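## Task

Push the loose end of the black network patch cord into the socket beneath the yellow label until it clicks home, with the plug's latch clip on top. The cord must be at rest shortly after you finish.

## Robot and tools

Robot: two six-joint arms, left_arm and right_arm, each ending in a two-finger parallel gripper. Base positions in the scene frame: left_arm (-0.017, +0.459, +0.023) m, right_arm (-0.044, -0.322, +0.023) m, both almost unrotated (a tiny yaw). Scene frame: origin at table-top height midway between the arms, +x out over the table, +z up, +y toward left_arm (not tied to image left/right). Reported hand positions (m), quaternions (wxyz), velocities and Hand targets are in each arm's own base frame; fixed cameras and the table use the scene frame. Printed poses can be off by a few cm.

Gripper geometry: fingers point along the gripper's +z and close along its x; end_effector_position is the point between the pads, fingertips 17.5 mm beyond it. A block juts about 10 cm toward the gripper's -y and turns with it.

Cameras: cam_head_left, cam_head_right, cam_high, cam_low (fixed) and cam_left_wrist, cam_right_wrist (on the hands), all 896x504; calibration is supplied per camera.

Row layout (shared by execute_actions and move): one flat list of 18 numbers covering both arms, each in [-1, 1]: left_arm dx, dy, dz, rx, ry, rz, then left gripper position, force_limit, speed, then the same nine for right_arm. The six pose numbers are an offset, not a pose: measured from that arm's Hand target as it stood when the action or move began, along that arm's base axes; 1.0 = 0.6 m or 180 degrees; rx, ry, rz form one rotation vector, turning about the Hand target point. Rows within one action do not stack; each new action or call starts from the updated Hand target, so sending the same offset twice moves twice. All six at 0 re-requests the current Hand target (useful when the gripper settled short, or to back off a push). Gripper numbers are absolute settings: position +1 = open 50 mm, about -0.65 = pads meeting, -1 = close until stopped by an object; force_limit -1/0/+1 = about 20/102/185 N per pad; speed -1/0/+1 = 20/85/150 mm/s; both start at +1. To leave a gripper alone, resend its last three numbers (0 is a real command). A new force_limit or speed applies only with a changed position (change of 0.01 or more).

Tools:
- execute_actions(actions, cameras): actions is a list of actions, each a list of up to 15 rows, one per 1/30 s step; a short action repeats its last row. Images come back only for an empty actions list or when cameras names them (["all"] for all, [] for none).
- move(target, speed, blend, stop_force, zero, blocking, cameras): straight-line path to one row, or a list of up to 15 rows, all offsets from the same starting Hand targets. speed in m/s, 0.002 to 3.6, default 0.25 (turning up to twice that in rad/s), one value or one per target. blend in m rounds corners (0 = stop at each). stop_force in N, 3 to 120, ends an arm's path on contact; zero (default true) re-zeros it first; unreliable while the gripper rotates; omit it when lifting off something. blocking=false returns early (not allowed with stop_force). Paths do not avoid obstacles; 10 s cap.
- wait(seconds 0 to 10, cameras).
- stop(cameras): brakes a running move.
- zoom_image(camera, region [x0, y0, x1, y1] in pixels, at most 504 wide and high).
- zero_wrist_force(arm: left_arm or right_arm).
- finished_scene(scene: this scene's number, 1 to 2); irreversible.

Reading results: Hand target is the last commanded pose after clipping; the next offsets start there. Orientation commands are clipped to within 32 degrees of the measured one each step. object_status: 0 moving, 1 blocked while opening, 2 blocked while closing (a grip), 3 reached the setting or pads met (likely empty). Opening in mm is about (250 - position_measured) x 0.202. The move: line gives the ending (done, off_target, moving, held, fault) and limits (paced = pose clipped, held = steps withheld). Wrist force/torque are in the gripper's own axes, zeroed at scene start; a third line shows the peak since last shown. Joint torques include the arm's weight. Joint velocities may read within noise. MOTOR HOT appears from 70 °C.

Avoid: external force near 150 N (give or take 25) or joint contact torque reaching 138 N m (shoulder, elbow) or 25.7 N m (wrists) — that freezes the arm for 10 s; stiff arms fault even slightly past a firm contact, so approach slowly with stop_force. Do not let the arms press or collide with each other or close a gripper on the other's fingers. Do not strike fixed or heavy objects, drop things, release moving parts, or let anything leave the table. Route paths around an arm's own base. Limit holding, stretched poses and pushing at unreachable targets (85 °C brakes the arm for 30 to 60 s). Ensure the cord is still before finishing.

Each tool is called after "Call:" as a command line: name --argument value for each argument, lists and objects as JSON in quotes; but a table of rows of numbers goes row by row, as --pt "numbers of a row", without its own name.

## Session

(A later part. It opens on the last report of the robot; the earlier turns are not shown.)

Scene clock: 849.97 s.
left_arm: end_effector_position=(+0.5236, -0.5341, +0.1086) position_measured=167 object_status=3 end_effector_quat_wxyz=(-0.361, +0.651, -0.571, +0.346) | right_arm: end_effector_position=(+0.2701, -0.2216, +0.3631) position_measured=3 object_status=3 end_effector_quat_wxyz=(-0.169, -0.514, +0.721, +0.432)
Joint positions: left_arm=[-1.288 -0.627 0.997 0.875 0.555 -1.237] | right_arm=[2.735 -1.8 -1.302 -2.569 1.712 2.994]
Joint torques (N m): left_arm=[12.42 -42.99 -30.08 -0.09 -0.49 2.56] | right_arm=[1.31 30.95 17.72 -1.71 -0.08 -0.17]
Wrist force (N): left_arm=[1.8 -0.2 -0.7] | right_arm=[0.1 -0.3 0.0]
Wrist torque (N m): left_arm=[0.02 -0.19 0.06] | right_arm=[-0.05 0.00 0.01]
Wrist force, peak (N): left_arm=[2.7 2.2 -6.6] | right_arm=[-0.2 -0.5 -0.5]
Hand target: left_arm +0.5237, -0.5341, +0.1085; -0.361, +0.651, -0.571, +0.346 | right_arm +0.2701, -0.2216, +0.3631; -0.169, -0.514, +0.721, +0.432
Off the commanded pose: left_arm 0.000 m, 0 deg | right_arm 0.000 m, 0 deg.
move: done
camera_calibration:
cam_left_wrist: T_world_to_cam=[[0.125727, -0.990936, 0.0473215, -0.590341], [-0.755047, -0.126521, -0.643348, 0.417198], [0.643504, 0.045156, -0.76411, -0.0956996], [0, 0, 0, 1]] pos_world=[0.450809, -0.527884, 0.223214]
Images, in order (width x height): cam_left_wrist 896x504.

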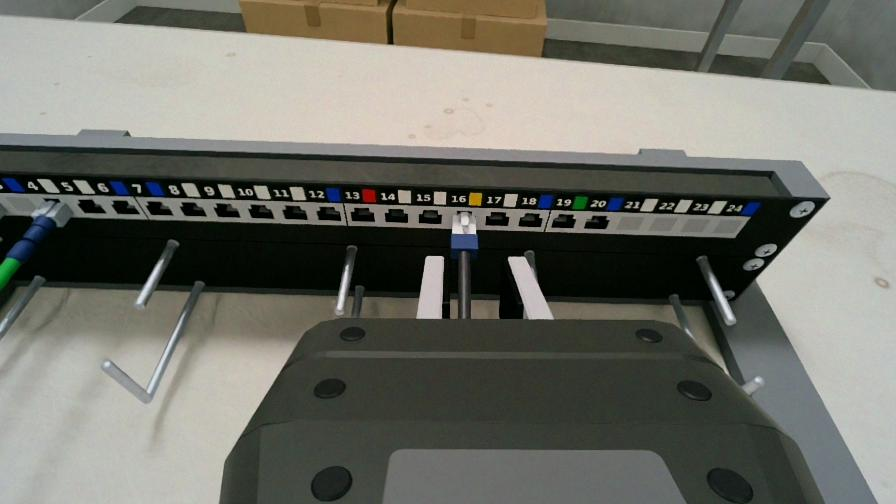

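Call:
move --target '[-0.06,0.0,0.2,0,0,0,-0.1,-0.5,-0.9,0,0,0,0,0,0,1,1,1]' --speed 0.15 --cameras '["cam_left_wrist","cam_head_right"]'

Call:
wait --seconds 1 --cameras '["cam_left_wrist"]'

Scene clock: 858.37 s.
left_arm: end_effector_position=(+0.4876, -0.5342, +0.2285) position_measured=167 object_status=3 end_effector_quat_wxyz=(-0.361, +0.651, -0.571, +0.346) | right_arm: end_effector_position=(+0.2701, -0.2216, +0.3631) position_measured=3 object_status=3 end_effector_quat_wxyz=(-0.169, -0.514, +0.721, +0.432)
Joint positions: left_arm=[-1.345 -0.753 0.937 1.151 0.539 -1.343] | right_arm=[2.735 -1.8 -1.302 -2.569 1.712 2.994]
Joint torques (N m): left_arm=[12.32 -43.66 -13.03 2.82 -1.02 2.52] | right_arm=[0.35 30.79 18.32 -1.64 0.02 0]
Wrist force (N): left_arm=[1.8 0.2 -0.3] | right_arm=[-0.1 -0.5 -0.1]
Wrist torque (N m): left_arm=[0.08 -0.18 0.05] | right_arm=[-0.09 0.02 0.00]
Wrist force, peak (N): left_arm=[1.9 -1.6 -2.1] | right_arm=[-0.4 -0.6 0.4]
Hand target: left_arm +0.4877, -0.5341, +0.2285; -0.361, +0.651, -0.571, +0.346 | right_arm +0.2701, -0.2216, +0.3631; -0.169, -0.514, +0.721, +0.432
Off the commanded pose: left_arm 0.000 m, 0 deg | right_arm 0.000 m, 0 deg.
move: done
camera_calibration:
cam_left_wrist: T_world_to_cam=[[0.125682, -0.990924, 0.0476759, -0.591589], [-0.755047, -0.126716, -0.64331, 0.467102], [0.643513, 0.0448547, -0.76412, 0.0189998], [0, 0, 0, 1]] pos_world=[0.414809, -0.527883, 0.343214]
Images, in order (width x height): cam_head_right 896x504, cam_left_wrist 896x504.

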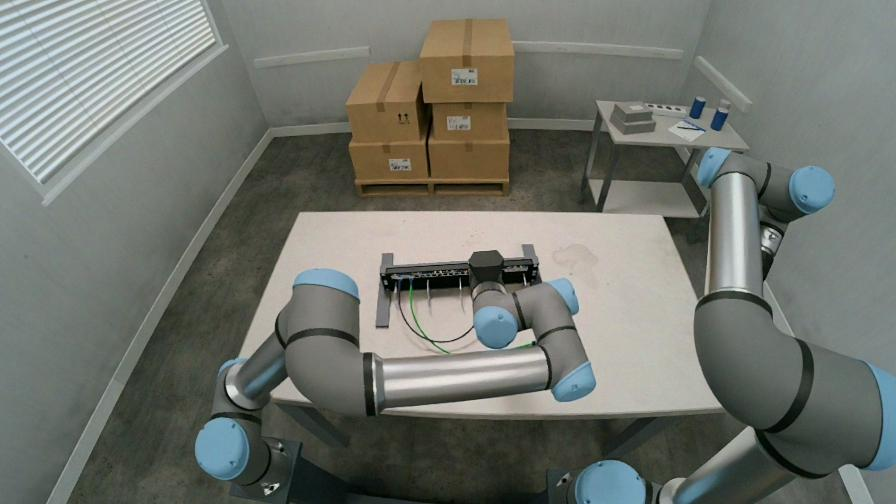

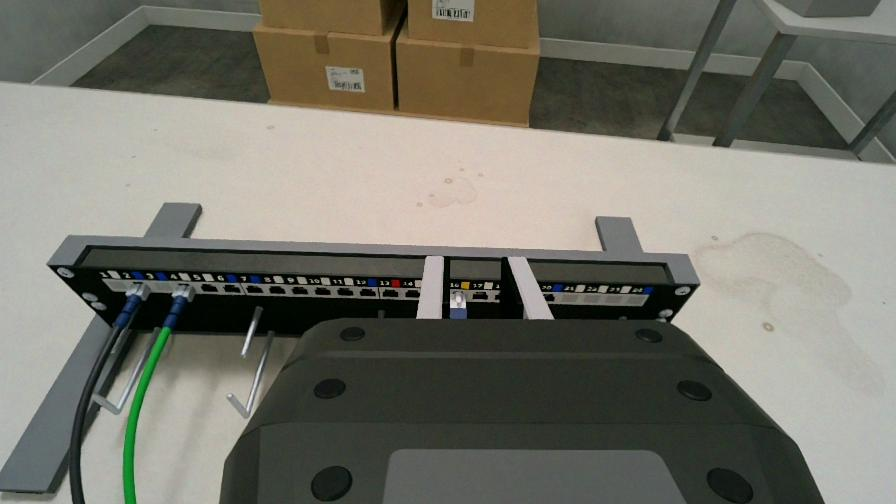

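Scene clock: 859.37 s.
left_arm: end_effector_position=(+0.4877, -0.5341, +0.2285) position_measured=167 object_status=3 end_effector_quat_wxyz=(-0.361, +0.651, -0.571, +0.346) | right_arm: end_effector_position=(+0.2701, -0.2216, +0.3631) position_measured=3 object_status=3 end_effector_quat_wxyz=(-0.169, -0.514, +0.721, +0.432)
Joint positions: left_arm=[-1.345 -0.753 0.937 1.151 0.539 -1.343] | right_arm=[2.735 -1.8 -1.302 -2.569 1.712 2.994]
Joint torques (N m): left_arm=[12.33 -40.75 -13.1 5.23 -0.74 2.48] | right_arm=[1.19 30.58 18.38 -1.75 -0.18 -0.05]
Wrist force (N): left_arm=[1.7 0.3 -0.5] | right_arm=[-0.1 -0.6 -0.2]
Wrist torque (N m): left_arm=[0.08 -0.15 0.05] | right_arm=[-0.10 0.03 0.00]
Wrist force, peak (N): left_arm=[1.9 0.3 -0.4] | right_arm=[-0.1 -0.6 -0.2]
Hand target: left_arm +0.4877, -0.5341, +0.2285; -0.361, +0.651, -0.571, +0.346 | right_arm +0.2701, -0.2216, +0.3631; -0.169, -0.514, +0.721, +0.432
Tool commands: left_gripper/position=-0.1 left_gripper/force_limit=-0.5 left_gripper/speed=-0.9 right_gripper/position=+1.0 right_gripper/force_limit=+1.0 right_gripper/speed=+1.0
Off the commanded pose: left_arm 0.000 m, 0 deg | right_arm 0.000 m, 0 deg.
wait: 1.00 s; at rest by 0.17 s
camera_calibration:
cam_left_wrist: T_world_to_cam=[[0.125803, -0.990924, 0.0473715, -0.591444], [-0.755084, -0.126615, -0.643287, 0.467187], [0.643446, 0.0451582, -0.764159, 0.0190561], [0, 0, 0, 1]] pos_world=[0.414909, -0.527784, 0.343114]
Images, in order (width x height): cam_left_wrist 896x504.

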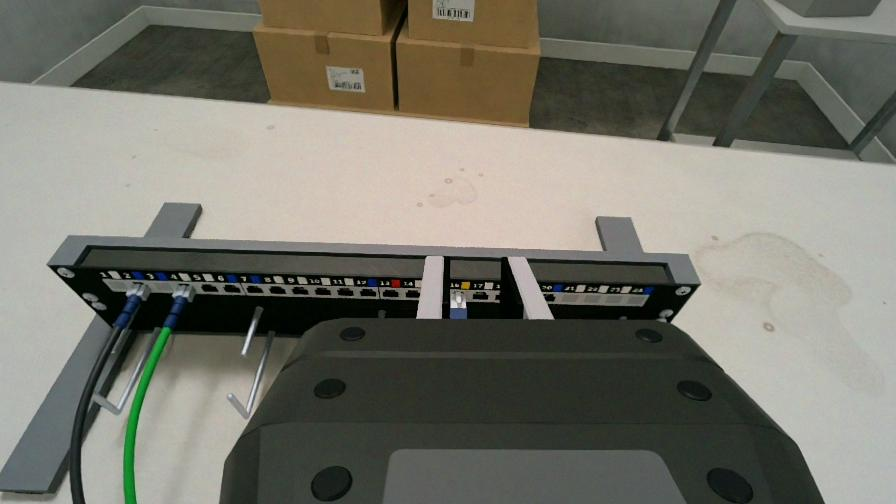

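Plugged and settled.

Call:
finished_scene --scene 2

The scene is finished: the task was done.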